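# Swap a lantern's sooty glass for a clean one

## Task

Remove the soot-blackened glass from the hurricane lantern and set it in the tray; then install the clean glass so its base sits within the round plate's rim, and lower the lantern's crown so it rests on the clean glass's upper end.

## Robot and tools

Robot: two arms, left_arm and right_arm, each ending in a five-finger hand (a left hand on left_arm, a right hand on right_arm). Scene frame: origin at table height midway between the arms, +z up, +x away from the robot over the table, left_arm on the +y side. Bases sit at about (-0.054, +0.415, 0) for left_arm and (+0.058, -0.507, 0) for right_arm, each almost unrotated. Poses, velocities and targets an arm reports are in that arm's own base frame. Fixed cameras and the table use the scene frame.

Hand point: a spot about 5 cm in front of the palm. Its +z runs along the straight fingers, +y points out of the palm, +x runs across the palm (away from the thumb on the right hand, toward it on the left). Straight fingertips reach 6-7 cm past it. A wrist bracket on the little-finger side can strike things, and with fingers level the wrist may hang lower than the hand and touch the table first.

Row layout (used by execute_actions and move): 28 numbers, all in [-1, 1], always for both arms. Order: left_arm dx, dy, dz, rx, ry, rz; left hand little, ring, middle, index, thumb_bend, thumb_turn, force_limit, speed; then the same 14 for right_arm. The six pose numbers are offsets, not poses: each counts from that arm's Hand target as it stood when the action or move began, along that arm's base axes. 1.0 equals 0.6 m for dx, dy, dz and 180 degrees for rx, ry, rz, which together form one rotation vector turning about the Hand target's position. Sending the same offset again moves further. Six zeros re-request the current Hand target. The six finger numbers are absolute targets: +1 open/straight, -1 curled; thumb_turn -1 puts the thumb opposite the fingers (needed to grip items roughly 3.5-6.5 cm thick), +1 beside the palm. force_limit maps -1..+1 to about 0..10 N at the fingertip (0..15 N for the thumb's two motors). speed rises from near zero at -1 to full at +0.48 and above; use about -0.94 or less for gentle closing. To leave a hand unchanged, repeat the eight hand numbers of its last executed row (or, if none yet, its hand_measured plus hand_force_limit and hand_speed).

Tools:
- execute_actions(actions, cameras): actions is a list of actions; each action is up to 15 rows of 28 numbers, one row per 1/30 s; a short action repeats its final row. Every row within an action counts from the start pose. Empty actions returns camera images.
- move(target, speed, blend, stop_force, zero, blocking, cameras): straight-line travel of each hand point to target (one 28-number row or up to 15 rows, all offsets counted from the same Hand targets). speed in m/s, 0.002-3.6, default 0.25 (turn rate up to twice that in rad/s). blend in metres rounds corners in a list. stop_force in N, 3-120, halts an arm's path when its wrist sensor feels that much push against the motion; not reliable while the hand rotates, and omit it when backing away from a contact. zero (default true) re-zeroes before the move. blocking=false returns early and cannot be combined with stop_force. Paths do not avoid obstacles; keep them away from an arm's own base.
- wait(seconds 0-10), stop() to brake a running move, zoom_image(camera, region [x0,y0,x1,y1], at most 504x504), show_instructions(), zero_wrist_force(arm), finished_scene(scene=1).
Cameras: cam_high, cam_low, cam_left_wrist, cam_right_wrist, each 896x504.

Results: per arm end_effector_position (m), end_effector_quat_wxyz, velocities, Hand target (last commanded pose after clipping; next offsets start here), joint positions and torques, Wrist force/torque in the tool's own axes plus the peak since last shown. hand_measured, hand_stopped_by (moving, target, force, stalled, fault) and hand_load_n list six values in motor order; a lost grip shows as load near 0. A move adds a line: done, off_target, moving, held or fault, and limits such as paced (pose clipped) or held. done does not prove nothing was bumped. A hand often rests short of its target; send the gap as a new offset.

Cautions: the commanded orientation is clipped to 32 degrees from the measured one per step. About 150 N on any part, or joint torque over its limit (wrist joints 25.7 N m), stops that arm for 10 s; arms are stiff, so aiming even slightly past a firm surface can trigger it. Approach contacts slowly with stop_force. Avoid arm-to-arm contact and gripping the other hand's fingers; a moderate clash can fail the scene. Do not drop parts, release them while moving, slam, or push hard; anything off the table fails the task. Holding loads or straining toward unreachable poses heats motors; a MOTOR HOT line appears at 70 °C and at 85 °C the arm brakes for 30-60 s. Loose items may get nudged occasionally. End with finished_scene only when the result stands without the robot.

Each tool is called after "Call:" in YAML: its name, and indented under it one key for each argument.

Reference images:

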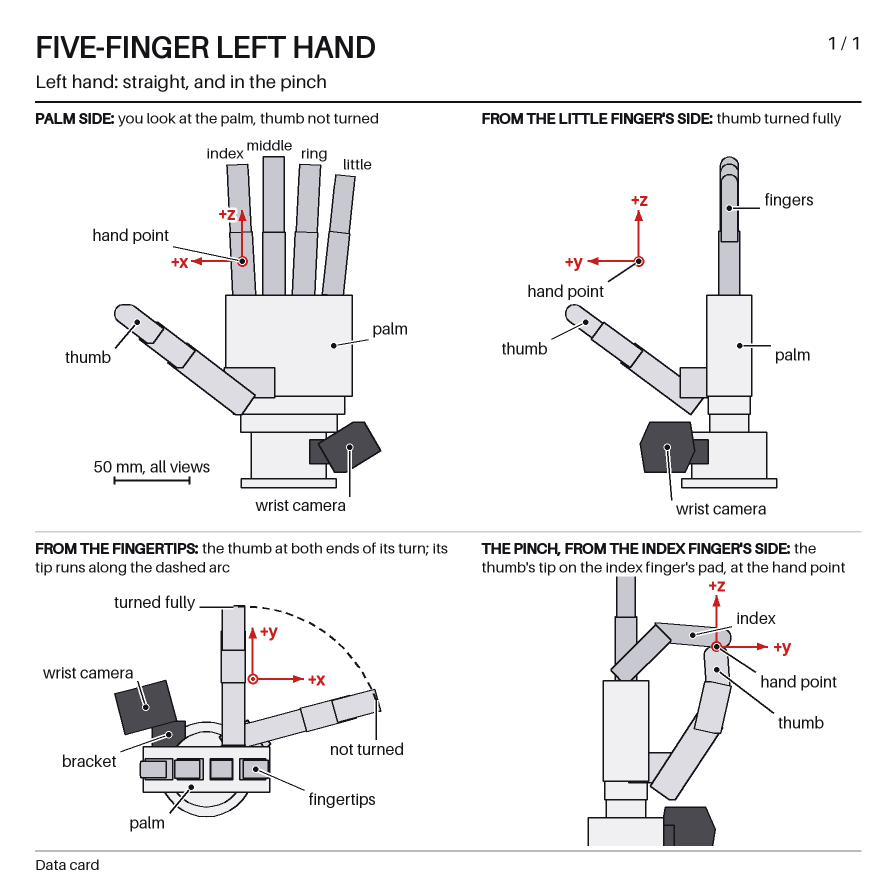

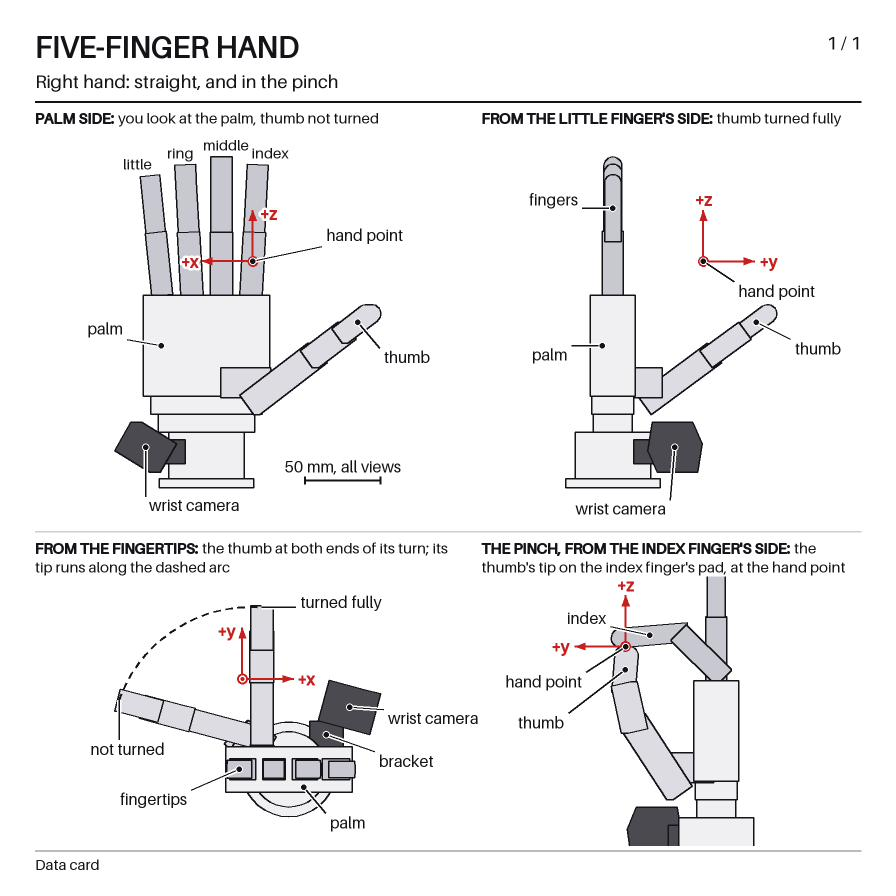

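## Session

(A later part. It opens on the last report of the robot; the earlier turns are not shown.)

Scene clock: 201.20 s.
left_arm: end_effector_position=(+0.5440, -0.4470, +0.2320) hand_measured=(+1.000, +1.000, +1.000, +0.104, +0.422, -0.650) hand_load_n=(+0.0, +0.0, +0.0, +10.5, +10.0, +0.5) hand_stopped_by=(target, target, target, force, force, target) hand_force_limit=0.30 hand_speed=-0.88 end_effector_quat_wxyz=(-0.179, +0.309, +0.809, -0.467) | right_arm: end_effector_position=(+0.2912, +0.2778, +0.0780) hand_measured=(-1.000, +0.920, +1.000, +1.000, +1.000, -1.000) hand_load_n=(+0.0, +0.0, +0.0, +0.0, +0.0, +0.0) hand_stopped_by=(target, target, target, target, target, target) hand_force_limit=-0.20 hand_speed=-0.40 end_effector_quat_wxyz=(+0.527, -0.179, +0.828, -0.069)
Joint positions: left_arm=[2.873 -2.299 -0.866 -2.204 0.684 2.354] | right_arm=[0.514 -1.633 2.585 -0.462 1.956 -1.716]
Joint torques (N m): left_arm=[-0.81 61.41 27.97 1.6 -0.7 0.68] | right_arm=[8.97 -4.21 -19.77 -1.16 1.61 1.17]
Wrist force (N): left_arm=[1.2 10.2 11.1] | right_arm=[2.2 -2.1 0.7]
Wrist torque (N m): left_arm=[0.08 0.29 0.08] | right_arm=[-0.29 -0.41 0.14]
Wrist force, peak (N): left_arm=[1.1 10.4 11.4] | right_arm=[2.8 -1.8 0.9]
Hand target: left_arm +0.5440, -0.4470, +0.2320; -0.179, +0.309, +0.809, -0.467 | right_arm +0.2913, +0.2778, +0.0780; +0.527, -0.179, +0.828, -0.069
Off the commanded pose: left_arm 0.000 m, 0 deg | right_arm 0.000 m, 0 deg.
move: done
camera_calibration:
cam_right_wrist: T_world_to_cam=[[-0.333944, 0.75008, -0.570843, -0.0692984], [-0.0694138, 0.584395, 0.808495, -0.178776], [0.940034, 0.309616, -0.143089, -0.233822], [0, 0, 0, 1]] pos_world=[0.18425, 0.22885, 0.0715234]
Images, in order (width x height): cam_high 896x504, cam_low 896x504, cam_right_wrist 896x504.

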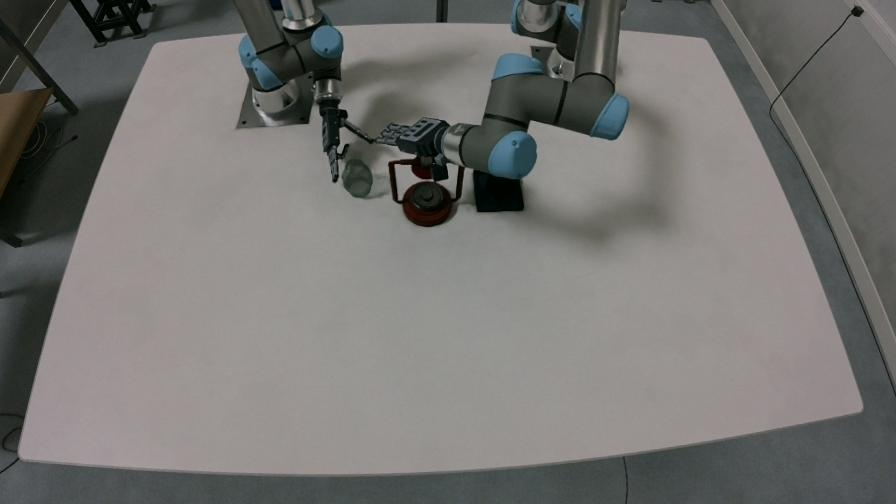

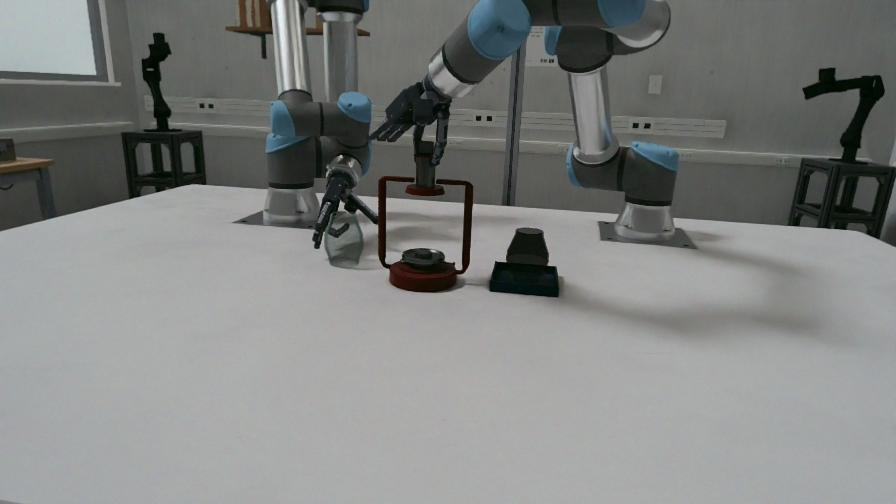

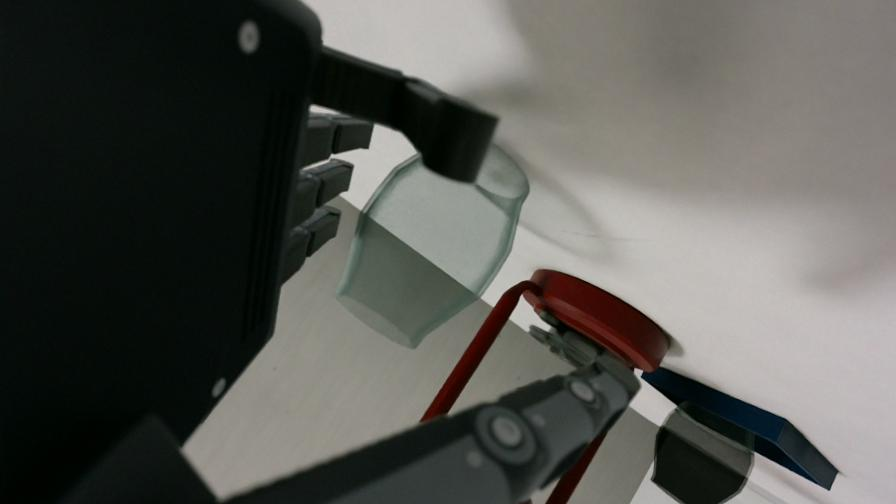

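Call:
move:
  target:
    - [0,0,0,0,0,0,1,1,1,-0.3,-0.2,-0.65,0.3,-0.88,0,0,-0.0167,0,0,0,-1,0.92,1,1,1,-1,-0.2,-0.4]
    - [0,0,0,0,0,0,1,1,1,-0.3,-0.2,-0.65,0.3,-0.88,0.0828,0.0073,-0.0167,0,0,0,-1,0.92,1,1,1,-1,-0.2,-0.4]
  speed: 0.05
  stop_force: 4
  cameras: ["cam_high","cam_low","cam_right_wrist"]

Call:
zoom_image:
  camera: "cam_low"
  region: [290, 170, 410, 290]

Call:
zoom_image:
  camera: "cam_high"
  region: [290, 110, 410, 220]

Scene clock: 203.53 s.
left_arm: end_effector_position=(+0.5440, -0.4470, +0.2320) hand_measured=(+1.000, +1.000, +1.000, +0.104, +0.422, -0.650) hand_load_n=(+0.0, +0.0, +0.0, +11.0, +10.5, +0.0) hand_stopped_by=(target, target, target, force, force, target) hand_force_limit=0.30 hand_speed=-0.88 end_effector_quat_wxyz=(-0.179, +0.309, +0.809, -0.467) | right_arm: end_effector_position=(+0.3409, +0.2822, +0.0680) hand_measured=(-1.000, +0.920, +1.000, +1.000, +1.000, -1.000) hand_load_n=(+0.0, +0.0, +0.0, +0.5, +0.0, +0.0) hand_stopped_by=(target, target, target, target, target, target) hand_force_limit=-0.20 hand_speed=-0.40 end_effector_quat_wxyz=(+0.527, -0.179, +0.828, -0.069)
Joint positions: left_arm=[2.873 -2.299 -0.866 -2.204 0.684 2.354] | right_arm=[0.408 -1.527 2.523 -0.524 1.861 -1.769]
Joint torques (N m): left_arm=[-0.95 61.11 27.7 1.46 -0.7 0.69] | right_arm=[9.16 -22.66 -5.33 0.04 1.25 2.7]
Wrist force (N): left_arm=[1.1 10.2 11.3] | right_arm=[2.0 -2.0 0.4]
Wrist torque (N m): left_arm=[0.07 0.31 0.07] | right_arm=[-0.24 -0.37 0.06]
Wrist force, peak (N): left_arm=[0.9 10.3 11.4] | right_arm=[2.4 -2.2 0.3]
Hand target: left_arm +0.5440, -0.4470, +0.2320; -0.179, +0.309, +0.809, -0.467 | right_arm +0.3409, +0.2822, +0.0680; +0.527, -0.179, +0.828, -0.069
Off the commanded pose: left_arm 0.000 m, 0 deg | right_arm 0.000 m, 0 deg.
move: done
camera_calibration:
cam_right_wrist: T_world_to_cam=[[-0.333976, 0.750195, -0.570673, -0.0617407], [-0.0694765, 0.584197, 0.808633, -0.169759], [0.940017, 0.309713, -0.142987, -0.283361], [0, 0, 0, 1]] pos_world=[0.23395, 0.233251, 0.0615224]
Images, in order (width x height): cam_high 896x504, cam_low 896x504, cam_right_wrist 896x504.

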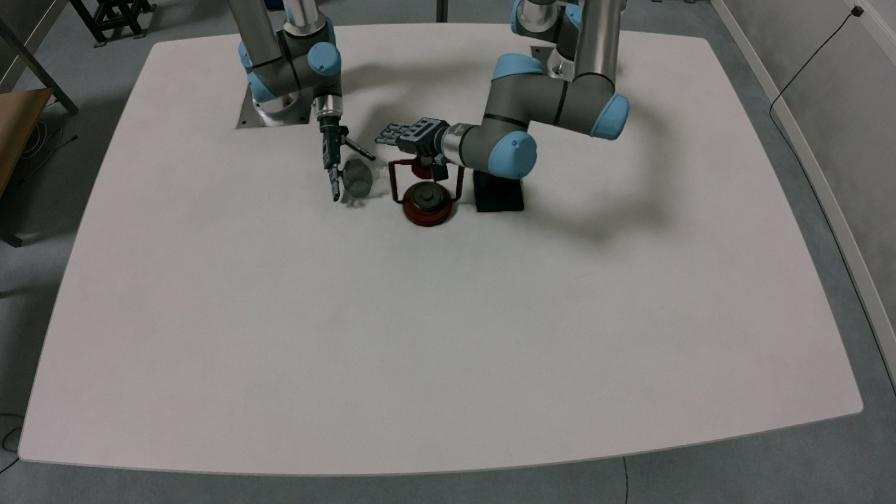

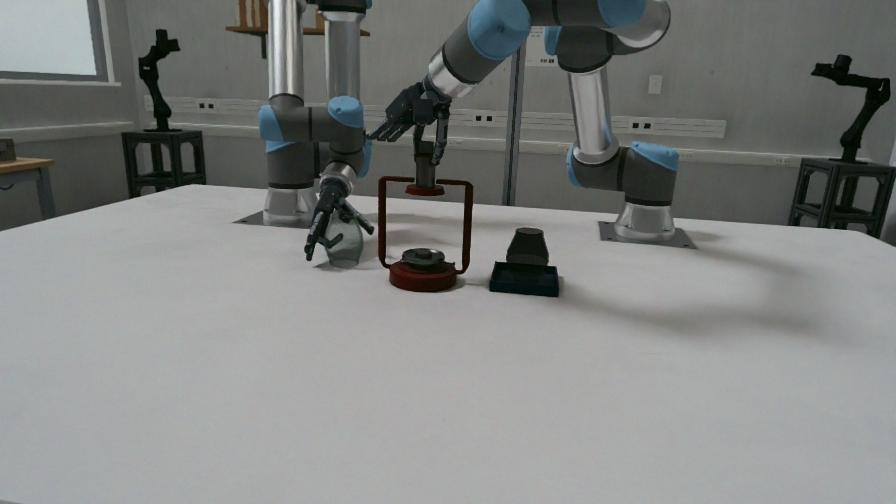

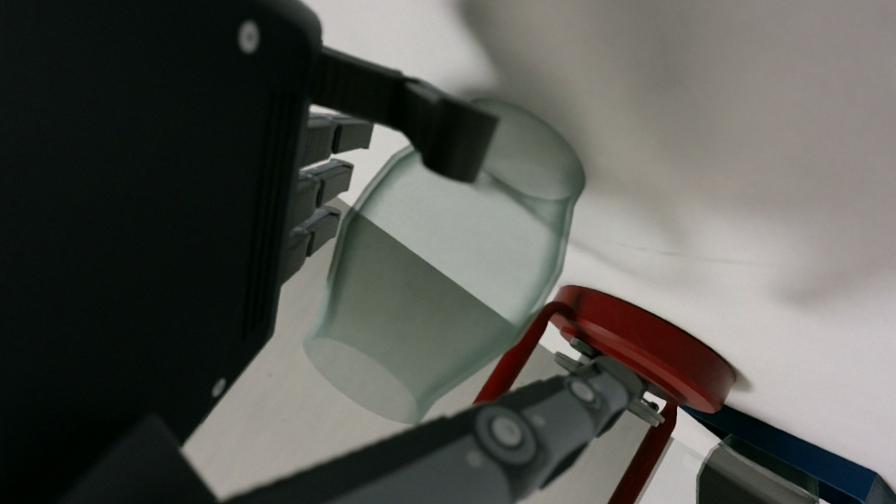

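Scaled by 4.200 from the camera's 896x504 image, which has a finer 1280x720 frame.

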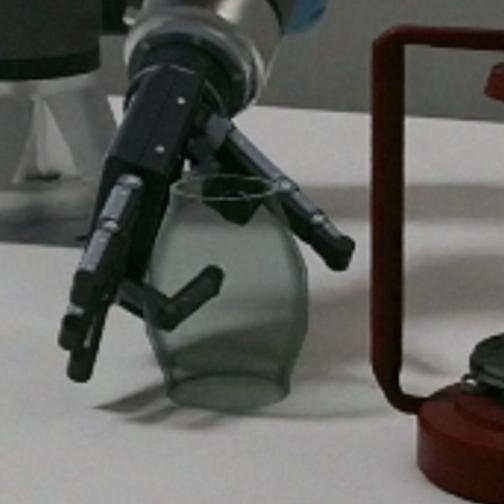

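Scaled by 4.200 from the camera's 896x504 image, which has a finer 1280x720 frame.

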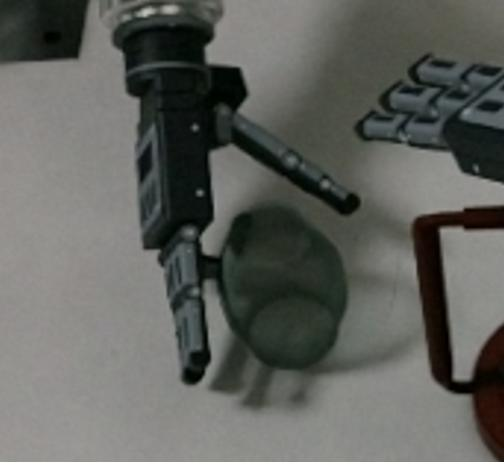

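Call:
execute_actions:
  actions:
    - [[0,0,0,0,0,0,1,1,1,-0.3,-0.2,-0.65,0.3,-0.88,0,0,0,0,0,0,-1,0.92,0.1,1,0.1,-1,0.1,-0.92]]
    - [[0,0,0,0,0,0,1,1,1,-0.3,-0.2,-0.65,0.3,-0.88,0,0,0,0,0,0,-1,0.92,0.1,1,0.1,-1,0.1,-0.92]]
    - [[0,0,0,0,0,0,1,1,1,-0.3,-0.2,-0.65,0.3,-0.88,0,0,0,0,0,0,-1,0.92,0.1,1,0.1,-1,0.1,-0.92]]
    - [[0,0,0,0,0,0,1,1,1,-0.3,-0.2,-0.65,0.3,-0.88,0,0,0,0,0,0,-1,0.92,0.1,1,0.1,-1,0.1,-0.92]]
    - [[0,0,0,0,0,0,1,1,1,-0.3,-0.2,-0.65,0.3,-0.88,0,0,0,0,0,0,-1,0.92,0.1,1,0.1,-1,0.1,-0.92]]
  cameras: ["cam_high","cam_low","cam_right_wrist"]

Call:
zoom_image:
  camera: "cam_low"
  region: [290, 170, 410, 290]

Call:
zoom_image:
  camera: "cam_high"
  region: [290, 110, 410, 220]

Scene clock: 206.53 s.
left_arm: end_effector_position=(+0.5440, -0.4470, +0.2320) hand_measured=(+1.000, +1.000, +1.000, +0.104, +0.422, -0.650) hand_load_n=(+0.0, +0.0, +0.0, +11.0, +10.5, +0.0) hand_stopped_by=(target, target, target, force, force, target) hand_force_limit=0.30 hand_speed=-0.88 end_effector_quat_wxyz=(-0.179, +0.309, +0.809, -0.467) | right_arm: end_effector_position=(+0.3409, +0.2822, +0.0680) hand_measured=(-1.000, +0.920, +0.478, +1.000, +0.734, -1.000) hand_load_n=(+0.0, +0.0, +6.0, +0.0, +7.5, +1.5) hand_stopped_by=(target, target, force, target, force, target) hand_force_limit=0.10 hand_speed=-0.92 end_effector_quat_wxyz=(+0.527, -0.179, +0.828, -0.069)
Joint positions: left_arm=[2.873 -2.299 -0.866 -2.204 0.684 2.354] | right_arm=[0.408 -1.527 2.523 -0.524 1.861 -1.769]
Joint torques (N m): left_arm=[-1.51 61.54 28.45 1.39 -0.73 0.68] | right_arm=[8.63 -21.63 -6.56 0.86 0.8 2.8]
Wrist force (N): left_arm=[1.0 10.2 11.2] | right_arm=[2.9 -1.5 1.0]
Wrist torque (N m): left_arm=[0.07 0.32 0.06] | right_arm=[-0.21 -0.38 0.06]
Wrist force, peak (N): left_arm=[1.1 10.4 11.3] | right_arm=[3.2 -1.7 1.0]
Hand target: left_arm +0.5440, -0.4470, +0.2320; -0.179, +0.309, +0.809, -0.467 | right_arm +0.3409, +0.2822, +0.0680; +0.527, -0.179, +0.828, -0.069
Off the commanded pose: left_arm 0.000 m, 0 deg | right_arm 0.000 m, 0 deg.
camera_calibration:
cam_right_wrist: T_world_to_cam=[[-0.333976, 0.750195, -0.570673, -0.0617407], [-0.0694765, 0.584197, 0.808633, -0.169759], [0.940017, 0.309713, -0.142987, -0.283361], [0, 0, 0, 1]] pos_world=[0.23395, 0.233251, 0.0615224]
Images, in order (width x height): cam_high 896x504, cam_low 896x504, cam_right_wrist 896x504.

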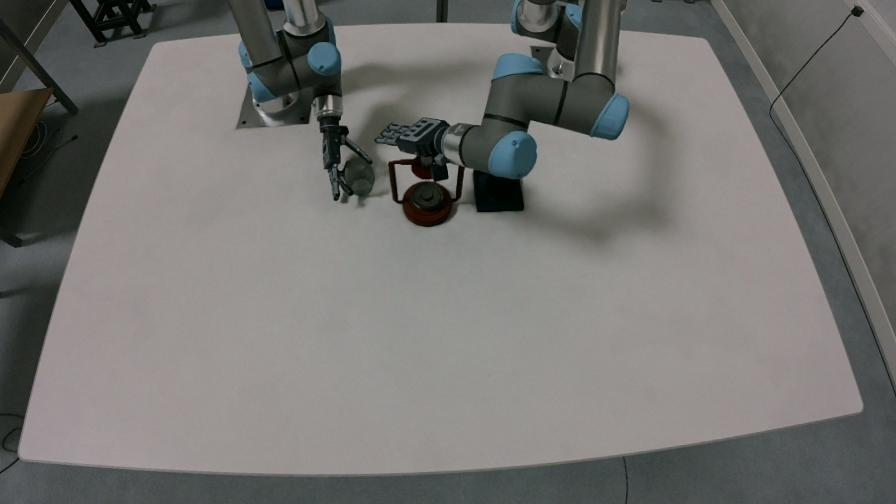

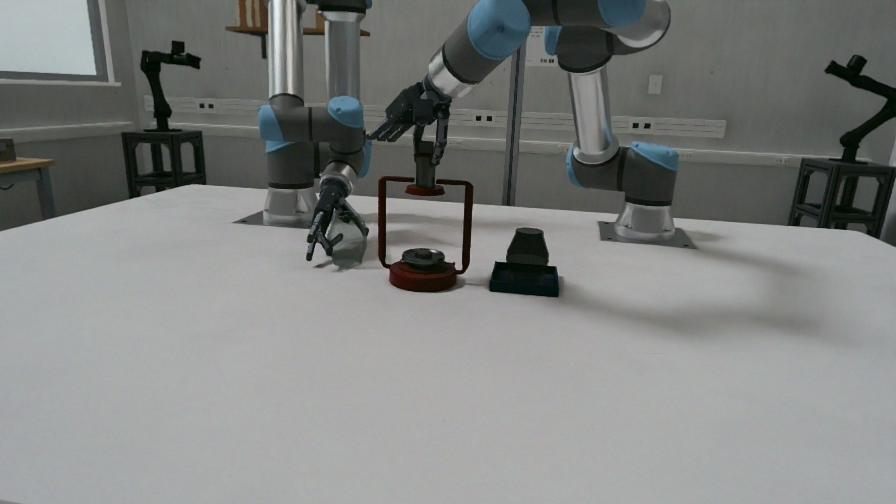

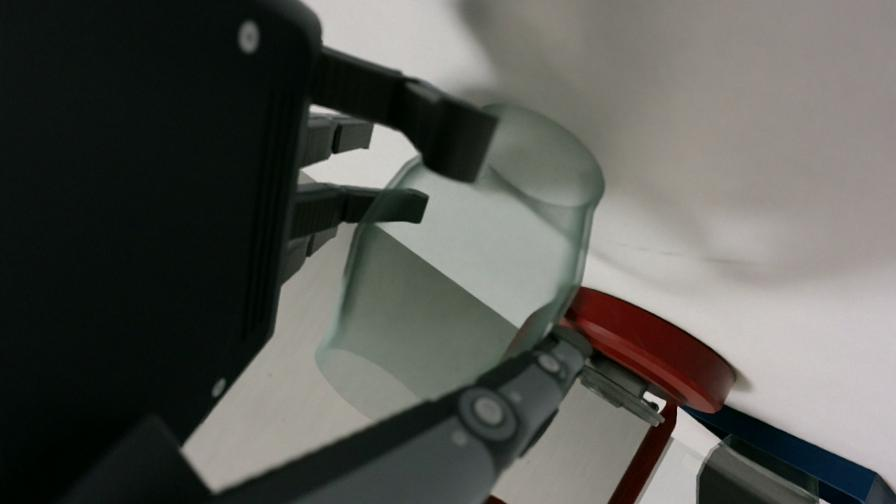

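Scaled by 4.200 from the camera's 896x504 image, which has a finer 1280x720 frame.

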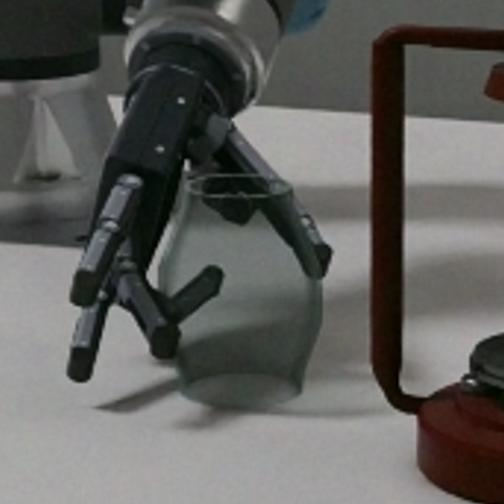

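Scaled by 4.200 from the camera's 896x504 image, which has a finer 1280x720 frame.

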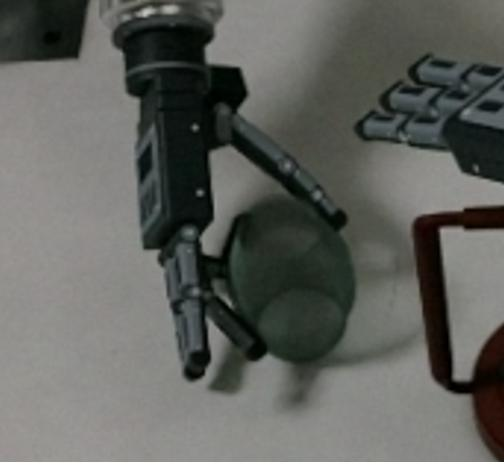

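Call:
move:
  target: [0,0,0,0,0,0,1,1,1,-0.3,-0.2,-0.65,0.3,-0.88,0,0,0.05,0,0,0,-1,0.92,0.1,1,0.1,-1,0.1,-0.92]
  speed: 0.03
  cameras: ["cam_high","cam_low","cam_right_wrist"]

Call:
zoom_image:
  camera: "cam_low"
  region: [290, 150, 410, 270]

Call:
zoom_image:
  camera: "cam_high"
  region: [290, 110, 410, 220]

Scene clock: 208.10 s.
left_arm: end_effector_position=(+0.5440, -0.4470, +0.2320) hand_measured=(+1.000, +1.000, +1.000, +0.104, +0.422, -0.650) hand_load_n=(+0.0, +0.0, +0.0, +10.5, +10.5, +0.0) hand_stopped_by=(target, target, target, force, force, target) hand_force_limit=0.30 hand_speed=-0.88 end_effector_quat_wxyz=(-0.179, +0.309, +0.809, -0.467) | right_arm: end_effector_position=(+0.3410, +0.2822, +0.0981) hand_measured=(-1.000, +0.920, +0.478, +1.000, +0.734, -1.000) hand_load_n=(+0.0, +0.0, +6.5, +0.0, +7.5, +1.5) hand_stopped_by=(target, target, force, target, force, target) hand_force_limit=0.10 hand_speed=-0.92 end_effector_quat_wxyz=(+0.527, -0.179, +0.828, -0.069)
Joint positions: left_arm=[2.873 -2.299 -0.866 -2.204 0.684 2.354] | right_arm=[0.408 -1.623 2.49 -0.395 1.861 -1.769]
Joint torques (N m): left_arm=[-1.25 61.69 28.19 1.31 -0.7 0.74] | right_arm=[5.87 -6.8 -8.34 -1.55 0.75 2.73]
Wrist force (N): left_arm=[1.2 10.2 11.2] | right_arm=[3.1 -1.4 0.9]
Wrist torque (N m): left_arm=[0.08 0.28 0.08] | right_arm=[-0.21 -0.40 0.07]
Wrist force, peak (N): left_arm=[1.2 10.4 11.4] | right_arm=[3.6 -1.5 0.8]
Hand target: left_arm +0.5440, -0.4470, +0.2320; -0.179, +0.309, +0.809, -0.467 | right_arm +0.3409, +0.2822, +0.0980; +0.527, -0.179, +0.828, -0.069
Off the commanded pose: left_arm 0.000 m, 0 deg | right_arm 0.000 m, 0 deg.
move: done
camera_calibration:
cam_right_wrist: T_world_to_cam=[[-0.333874, 0.750269, -0.570636, -0.0445751], [-0.069607, 0.584097, 0.808694, -0.194044], [0.940044, 0.309722, -0.142791, -0.279178], [0, 0, 0, 1]] pos_world=[0.23405, 0.233251, 0.0916218]
Images, in order (width x height): cam_high 896x504, cam_low 896x504, cam_right_wrist 896x504.

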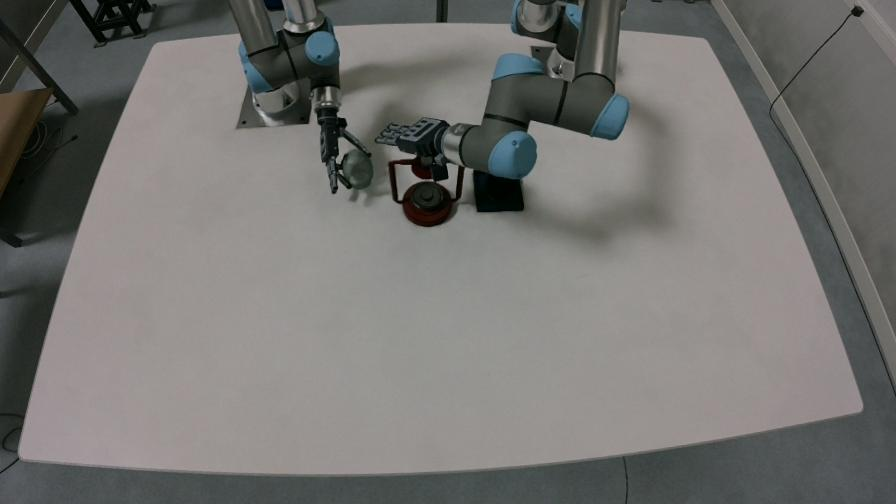

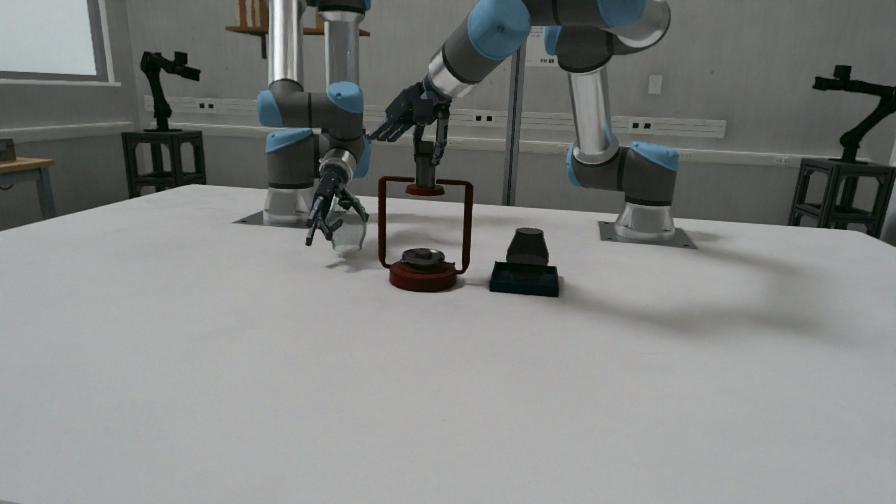

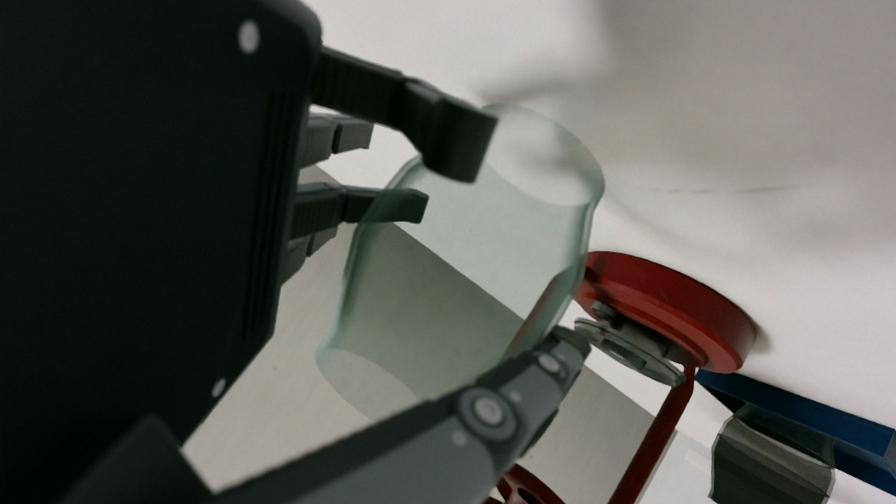

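Scaled by 4.200 from the camera's 896x504 image, which has a finer 1280x720 frame.

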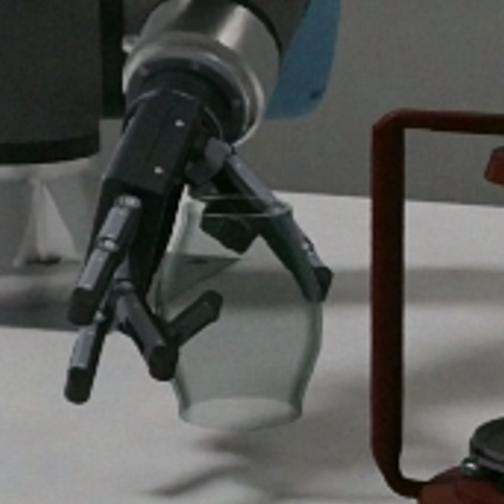

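Scaled by 4.200 from the camera's 896x504 image, which has a finer 1280x720 frame.

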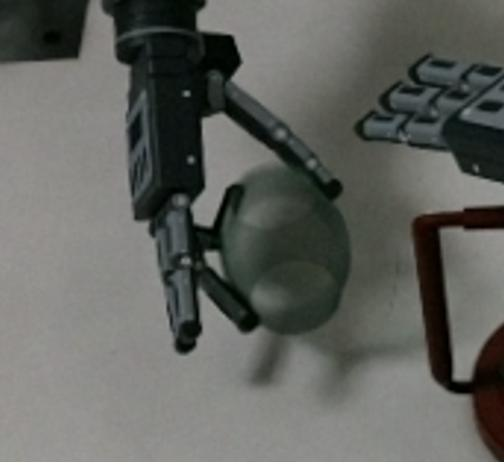

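Call:
execute_actions:
  actions:
    - [[0,0,0,0,0,0,1,1,1,-0.3,-0.2,-0.65,0.3,-0.88,0,0,0,0,0,0,-1,0.2,0.1,1,0.1,-1,-0.5,-0.92]]
    - [[0,0,0,0,0,0,1,1,1,-0.3,-0.2,-0.65,0.3,-0.88,0,0,0,0,0,0,-1,0.2,0.1,1,0.1,-1,-0.5,-0.92]]
    - [[0,0,0,0,0,0,1,1,1,-0.3,-0.2,-0.65,0.3,-0.88,0,0,0,0,0,0,-1,0.2,0.1,1,0.1,-1,-0.5,-0.92]]
    - [[0,0,0,0,0,0,1,1,1,-0.3,-0.2,-0.65,0.3,-0.88,0,0,0,0,0,0,-1,0.2,0.1,1,0.1,-1,-0.5,-0.92]]
  cameras: ["cam_low","cam_right_wrist"]

Call:
zoom_image:
  camera: "cam_low"
  region: [290, 150, 410, 270]

Scene clock: 211.47 s.
left_arm: end_effector_position=(+0.5440, -0.4470, +0.2320) hand_measured=(+1.000, +1.000, +1.000, +0.104, +0.422, -0.650) hand_load_n=(+0.0, +0.0, +0.5, +11.0, +10.5, +0.0) hand_stopped_by=(target, target, target, force, force, target) hand_force_limit=0.30 hand_speed=-0.88 end_effector_quat_wxyz=(-0.179, +0.309, +0.809, -0.467) | right_arm: end_effector_position=(+0.3409, +0.2822, +0.0980) hand_measured=(-1.000, +0.442, +0.478, +1.000, +0.734, -1.000) hand_load_n=(+0.0, +2.5, +4.5, +0.0, +8.5, +2.0) hand_stopped_by=(target, force, force, target, force, target) hand_force_limit=-0.50 hand_speed=-0.92 end_effector_quat_wxyz=(+0.527, -0.179, +0.828, -0.069)
Joint positions: left_arm=[2.873 -2.299 -0.866 -2.204 0.684 2.354] | right_arm=[0.408 -1.623 2.49 -0.395 1.861 -1.769]
Joint torques (N m): left_arm=[-1.42 61.3 28.5 1.32 -0.75 0.7] | right_arm=[-1.87 -7.42 -8.18 -0.69 -0.53 2.58]
Wrist force (N): left_arm=[1.2 10.3 11.1] | right_arm=[3.3 -1.7 1.0]
Wrist torque (N m): left_arm=[0.10 0.28 0.08] | right_arm=[-0.26 -0.43 0.07]
Wrist force, peak (N): left_arm=[1.1 10.5 11.2] | right_arm=[3.4 -1.9 1.1]
Hand target: left_arm +0.5440, -0.4470, +0.2320; -0.179, +0.309, +0.809, -0.467 | right_arm +0.3409, +0.2822, +0.0980; +0.527, -0.179, +0.828, -0.069
Off the commanded pose: left_arm 0.000 m, 0 deg | right_arm 0.000 m, 0 deg.
camera_calibration:
cam_right_wrist: T_world_to_cam=[[-0.333976, 0.750195, -0.570673, -0.0446206], [-0.0694765, 0.584197, 0.808633, -0.194018], [0.940017, 0.309713, -0.142987, -0.279071], [0, 0, 0, 1]] pos_world=[0.23395, 0.233251, 0.0915224]
Images, in order (width x height): cam_low 896x504, cam_right_wrist 896x504.

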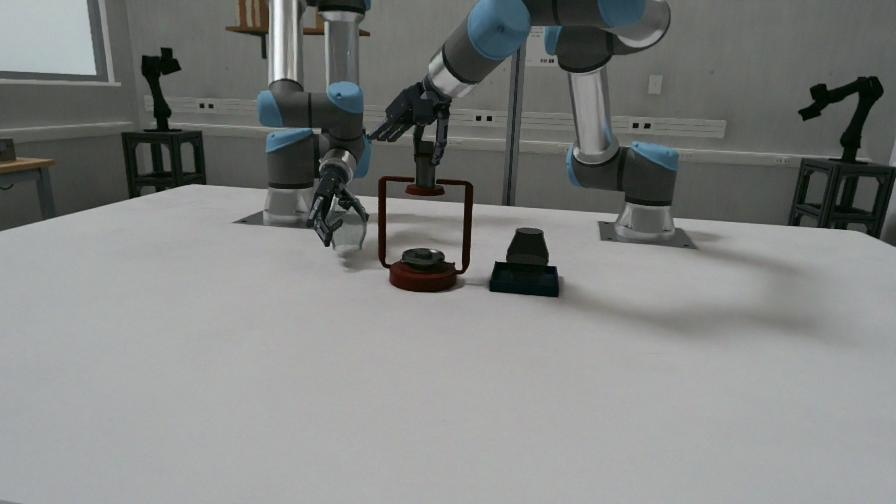

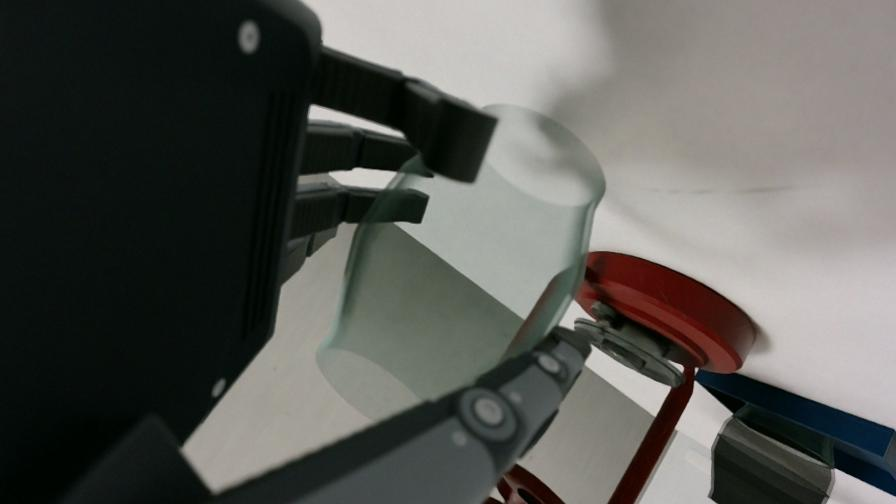

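Scaled by 4.200 from the camera's 896x504 image, which has a finer 1280x720 frame.

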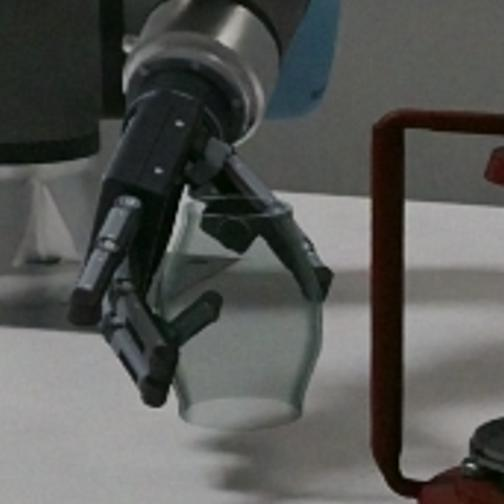

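Call:
move:
  target:
    - [0,0,0,0,0,0,1,1,1,-0.3,-0.2,-0.65,0.3,-0.88,-0.1598,-0.0137,0.0467,0,0,0,-1,0.2,0.1,1,0.1,-1,-0.5,-0.92]
    - [0,0,0,0,0,0,1,1,1,-0.3,-0.2,-0.65,0.3,-0.88,-0.1598,0.263,0.0467,0,0,0,-1,0.2,0.1,1,0.1,-1,-0.5,-0.92]
    - [0,0,0,0,0,0,1,1,1,-0.3,-0.2,-0.65,0.3,-0.88,-0.114,0.2675,0.0467,0,0,0,-1,0.2,0.1,1,0.1,-1,-0.5,-0.92]
  speed: 0.1
  blend: [0.02,0.015,0]
  cameras: ["cam_low","cam_left_wrist","cam_right_wrist"]

Call:
zoom_image:
  camera: "cam_low"
  region: [360, 160, 480, 300]

Scene clock: 215.07 s.
left_arm: end_effector_position=(+0.5440, -0.4470, +0.2320) hand_measured=(+1.000, +1.000, +1.000, +0.104, +0.422, -0.650) hand_load_n=(+0.0, +0.0, +0.0, +11.0, +10.5, +0.0) hand_stopped_by=(target, target, target, force, force, target) hand_force_limit=0.30 hand_speed=-0.88 end_effector_quat_wxyz=(-0.179, +0.309, +0.809, -0.467) | right_arm: end_effector_position=(+0.2725, +0.4427, +0.1261) hand_measured=(-1.000, +0.442, +0.478, +1.000, +0.734, -1.000) hand_load_n=(+0.0, +2.5, +4.5, +0.0, +8.5, +2.0) hand_stopped_by=(target, force, force, target, force, target) hand_force_limit=-0.50 hand_speed=-0.92 end_effector_quat_wxyz=(+0.527, -0.179, +0.828, -0.069)
Joint positions: left_arm=[2.873 -2.299 -0.866 -2.204 0.684 2.354] | right_arm=[1.053 -1.299 2.055 -0.048 2.407 -1.348]
Joint torques (N m): left_arm=[-0.8 61.29 28.67 1.26 -0.74 0.67] | right_arm=[-3.73 -25.64 -8.87 0.84 0.41 0.72]
Wrist force (N): left_arm=[1.1 10.3 11.3] | right_arm=[3.0 -1.4 0.8]
Wrist torque (N m): left_arm=[0.09 0.30 0.07] | right_arm=[-0.19 -0.38 0.00]
Wrist force, peak (N): left_arm=[1.1 10.5 11.4] | right_arm=[3.6 -2.1 0.7]
Hand target: left_arm +0.5440, -0.4470, +0.2320; -0.179, +0.309, +0.809, -0.467 | right_arm +0.2725, +0.4427, +0.1260; +0.527, -0.179, +0.828, -0.069
Off the commanded pose: left_arm 0.000 m, 0 deg | right_arm 0.000 m, 0 deg.
move: done; blend cut to 0.0138 m at target 2
camera_calibration:
cam_left_wrist: T_world_to_cam=[[-0.527179, -0.176572, 0.831207, 0.014445], [-0.306799, 0.951744, 0.00759523, 0.599842], [-0.792437, -0.251009, -0.555911, 0.561269], [0, 0, 0, 1]] pos_world=[0.636417, -0.427461, 0.295453]
cam_right_wrist: T_world_to_cam=[[-0.333859, 0.750294, -0.570611, -0.171901], [-0.069465, 0.584115, 0.808693, -0.315233], [0.94006, 0.309627, -0.142893, -0.260449], [0, 0, 0, 1]] pos_world=[0.16555, 0.393751, 0.119622]
Images, in order (width x height): cam_low 896x504, cam_left_wrist 896x504, cam_right_wrist 896x504.

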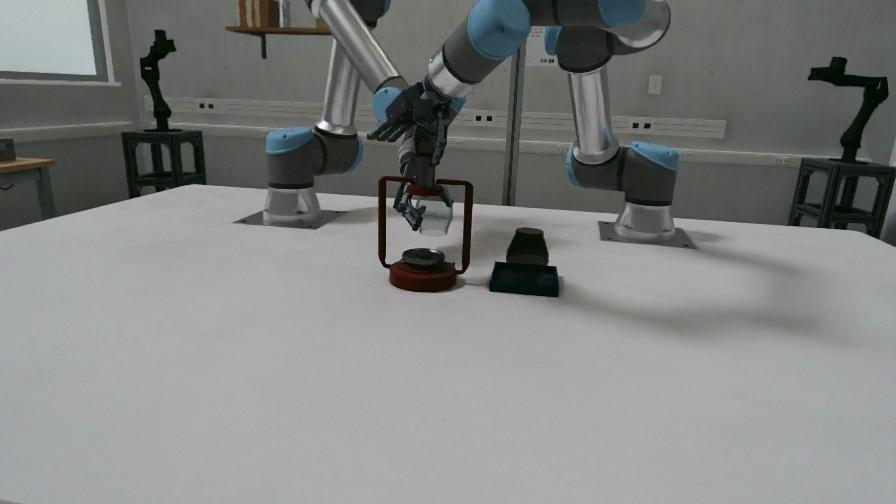

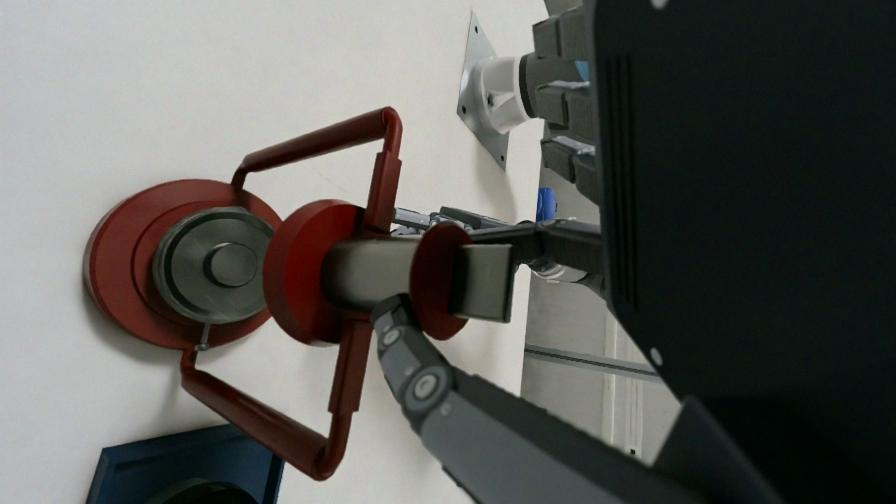

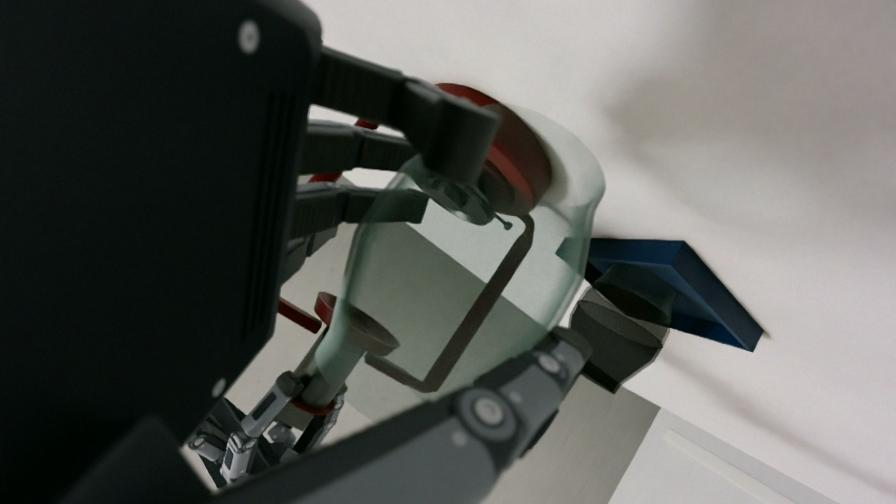

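Scaled by 3.600 from the camera's 896x504 image, which has a finer 1280x720 frame.

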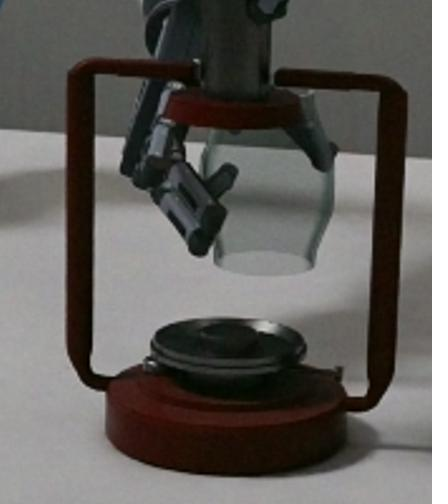

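Call:
move:
  target: [0,0,0,0,0,0,1,1,1,-0.3,-0.2,-0.65,0.3,-0.88,0.166,0.0128,0,0,0,0,-1,0.2,0.1,1,0.1,-1,-0.5,-0.92]
  speed: 0.06
  stop_force: 6
  cameras: ["cam_low","cam_left_wrist","cam_right_wrist"]

Call:
zoom_image:
  camera: "cam_low"
  region: [360, 160, 480, 300]

Call:
zoom_image:
  camera: "cam_left_wrist"
  region: [70, 100, 430, 400]

Scene clock: 217.87 s.
left_arm: end_effector_position=(+0.5440, -0.4470, +0.2320) hand_measured=(+1.000, +1.000, +1.000, +0.104, +0.422, -0.650) hand_load_n=(+0.0, +0.0, +0.0, +11.0, +10.5, +0.0) hand_stopped_by=(target, target, target, force, force, target) hand_force_limit=0.30 hand_speed=-0.88 end_effector_quat_wxyz=(-0.179, +0.309, +0.809, -0.467) | right_arm: end_effector_position=(+0.3721, +0.4504, +0.1260) hand_measured=(-1.000, +0.442, +0.478, +1.000, +0.734, -1.000) hand_load_n=(-0.5, +3.0, +4.5, +0.0, +8.5, +2.5) hand_stopped_by=(target, force, force, target, force, target) hand_force_limit=-0.50 hand_speed=-0.92 end_effector_quat_wxyz=(+0.527, -0.179, +0.828, -0.069)
Joint positions: left_arm=[2.873 -2.299 -0.866 -2.204 0.684 2.354] | right_arm=[0.836 -1.261 1.976 -0.129 2.234 -1.526]
Joint torques (N m): left_arm=[-0.95 61.86 28.07 1.21 -0.69 0.58] | right_arm=[8.75 -37.91 -10.21 1.62 0.38 2.72]
Wrist force (N): left_arm=[1.0 10.3 11.0] | right_arm=[2.7 -1.4 1.1]
Wrist torque (N m): left_arm=[0.10 0.31 0.07] | right_arm=[-0.22 -0.35 -0.02]
Wrist force, peak (N): left_arm=[1.0 10.4 11.5] | right_arm=[3.1 -1.6 1.4]
Hand target: left_arm +0.5440, -0.4470, +0.2320; -0.179, +0.309, +0.809, -0.467 | right_arm +0.3721, +0.4504, +0.1260; +0.527, -0.179, +0.828, -0.069
Off the commanded pose: left_arm 0.000 m, 0 deg | right_arm 0.000 m, 0 deg.
move: done
camera_calibration:
cam_left_wrist: T_world_to_cam=[[-0.527179, -0.176572, 0.831207, 0.014445], [-0.306799, 0.951744, 0.00759523, 0.599842], [-0.792437, -0.251009, -0.555911, 0.561269], [0, 0, 0, 1]] pos_world=[0.636417, -0.427461, 0.295453]
cam_right_wrist: T_world_to_cam=[[-0.333906, 0.750219, -0.570683, -0.144432], [-0.0694215, 0.584214, 0.808625, -0.312775], [0.940047, 0.309622, -0.142991, -0.35646], [0, 0, 0, 1]] pos_world=[0.265149, 0.401451, 0.119522]
Images, in order (width x height): cam_low 896x504, cam_left_wrist 896x504, cam_right_wrist 896x504.

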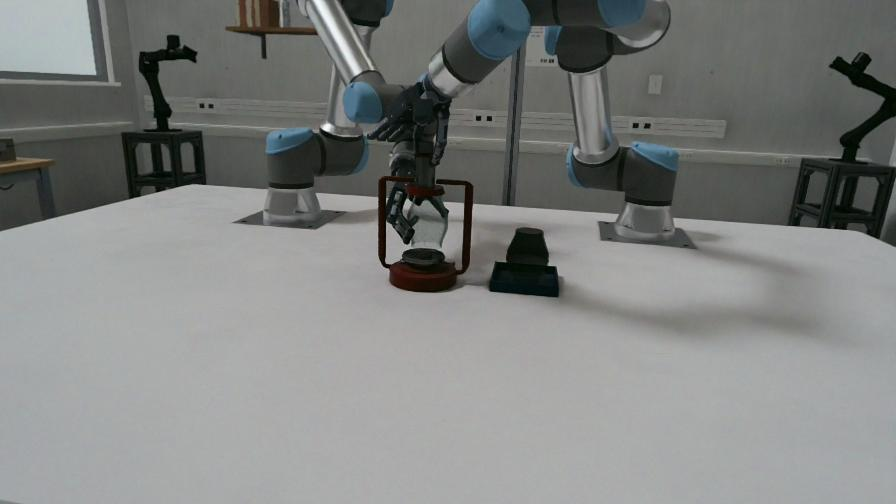

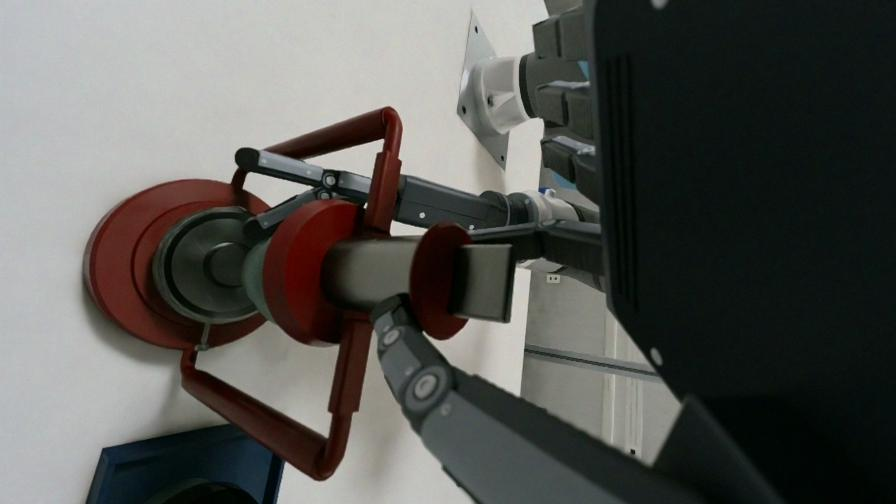

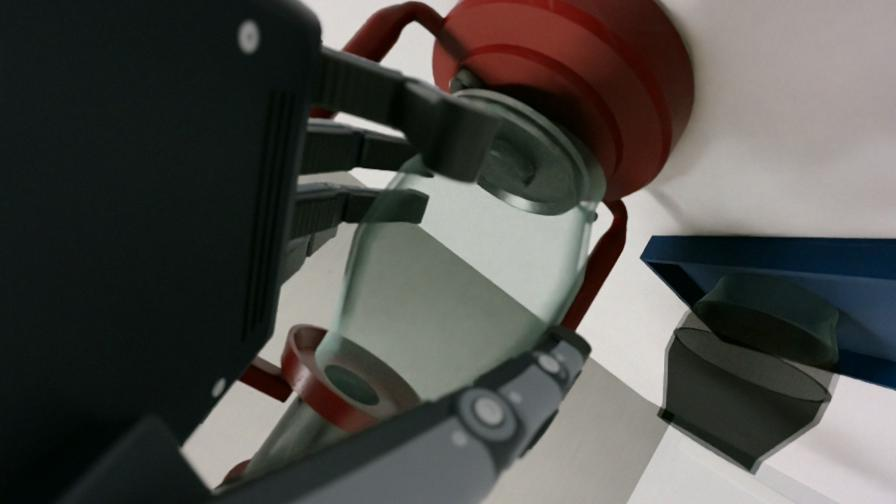

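Scaled by 3.600 from the camera's 896x504 image, which has a finer 1280x720 frame.

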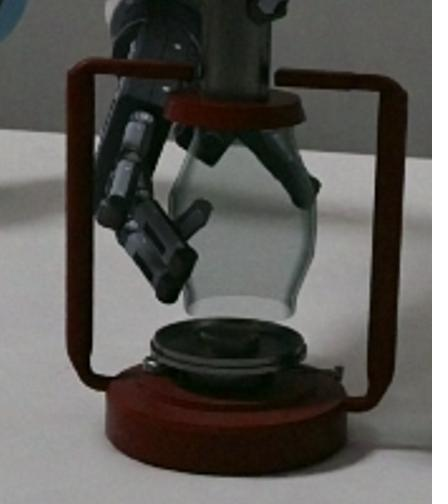

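Scaled by 1.400 from the camera's 896x504 image, which has a finer 1280x720 frame.

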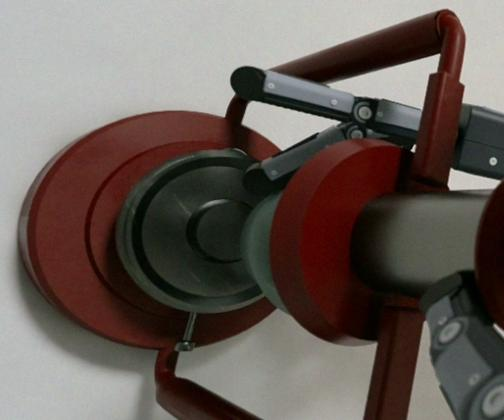

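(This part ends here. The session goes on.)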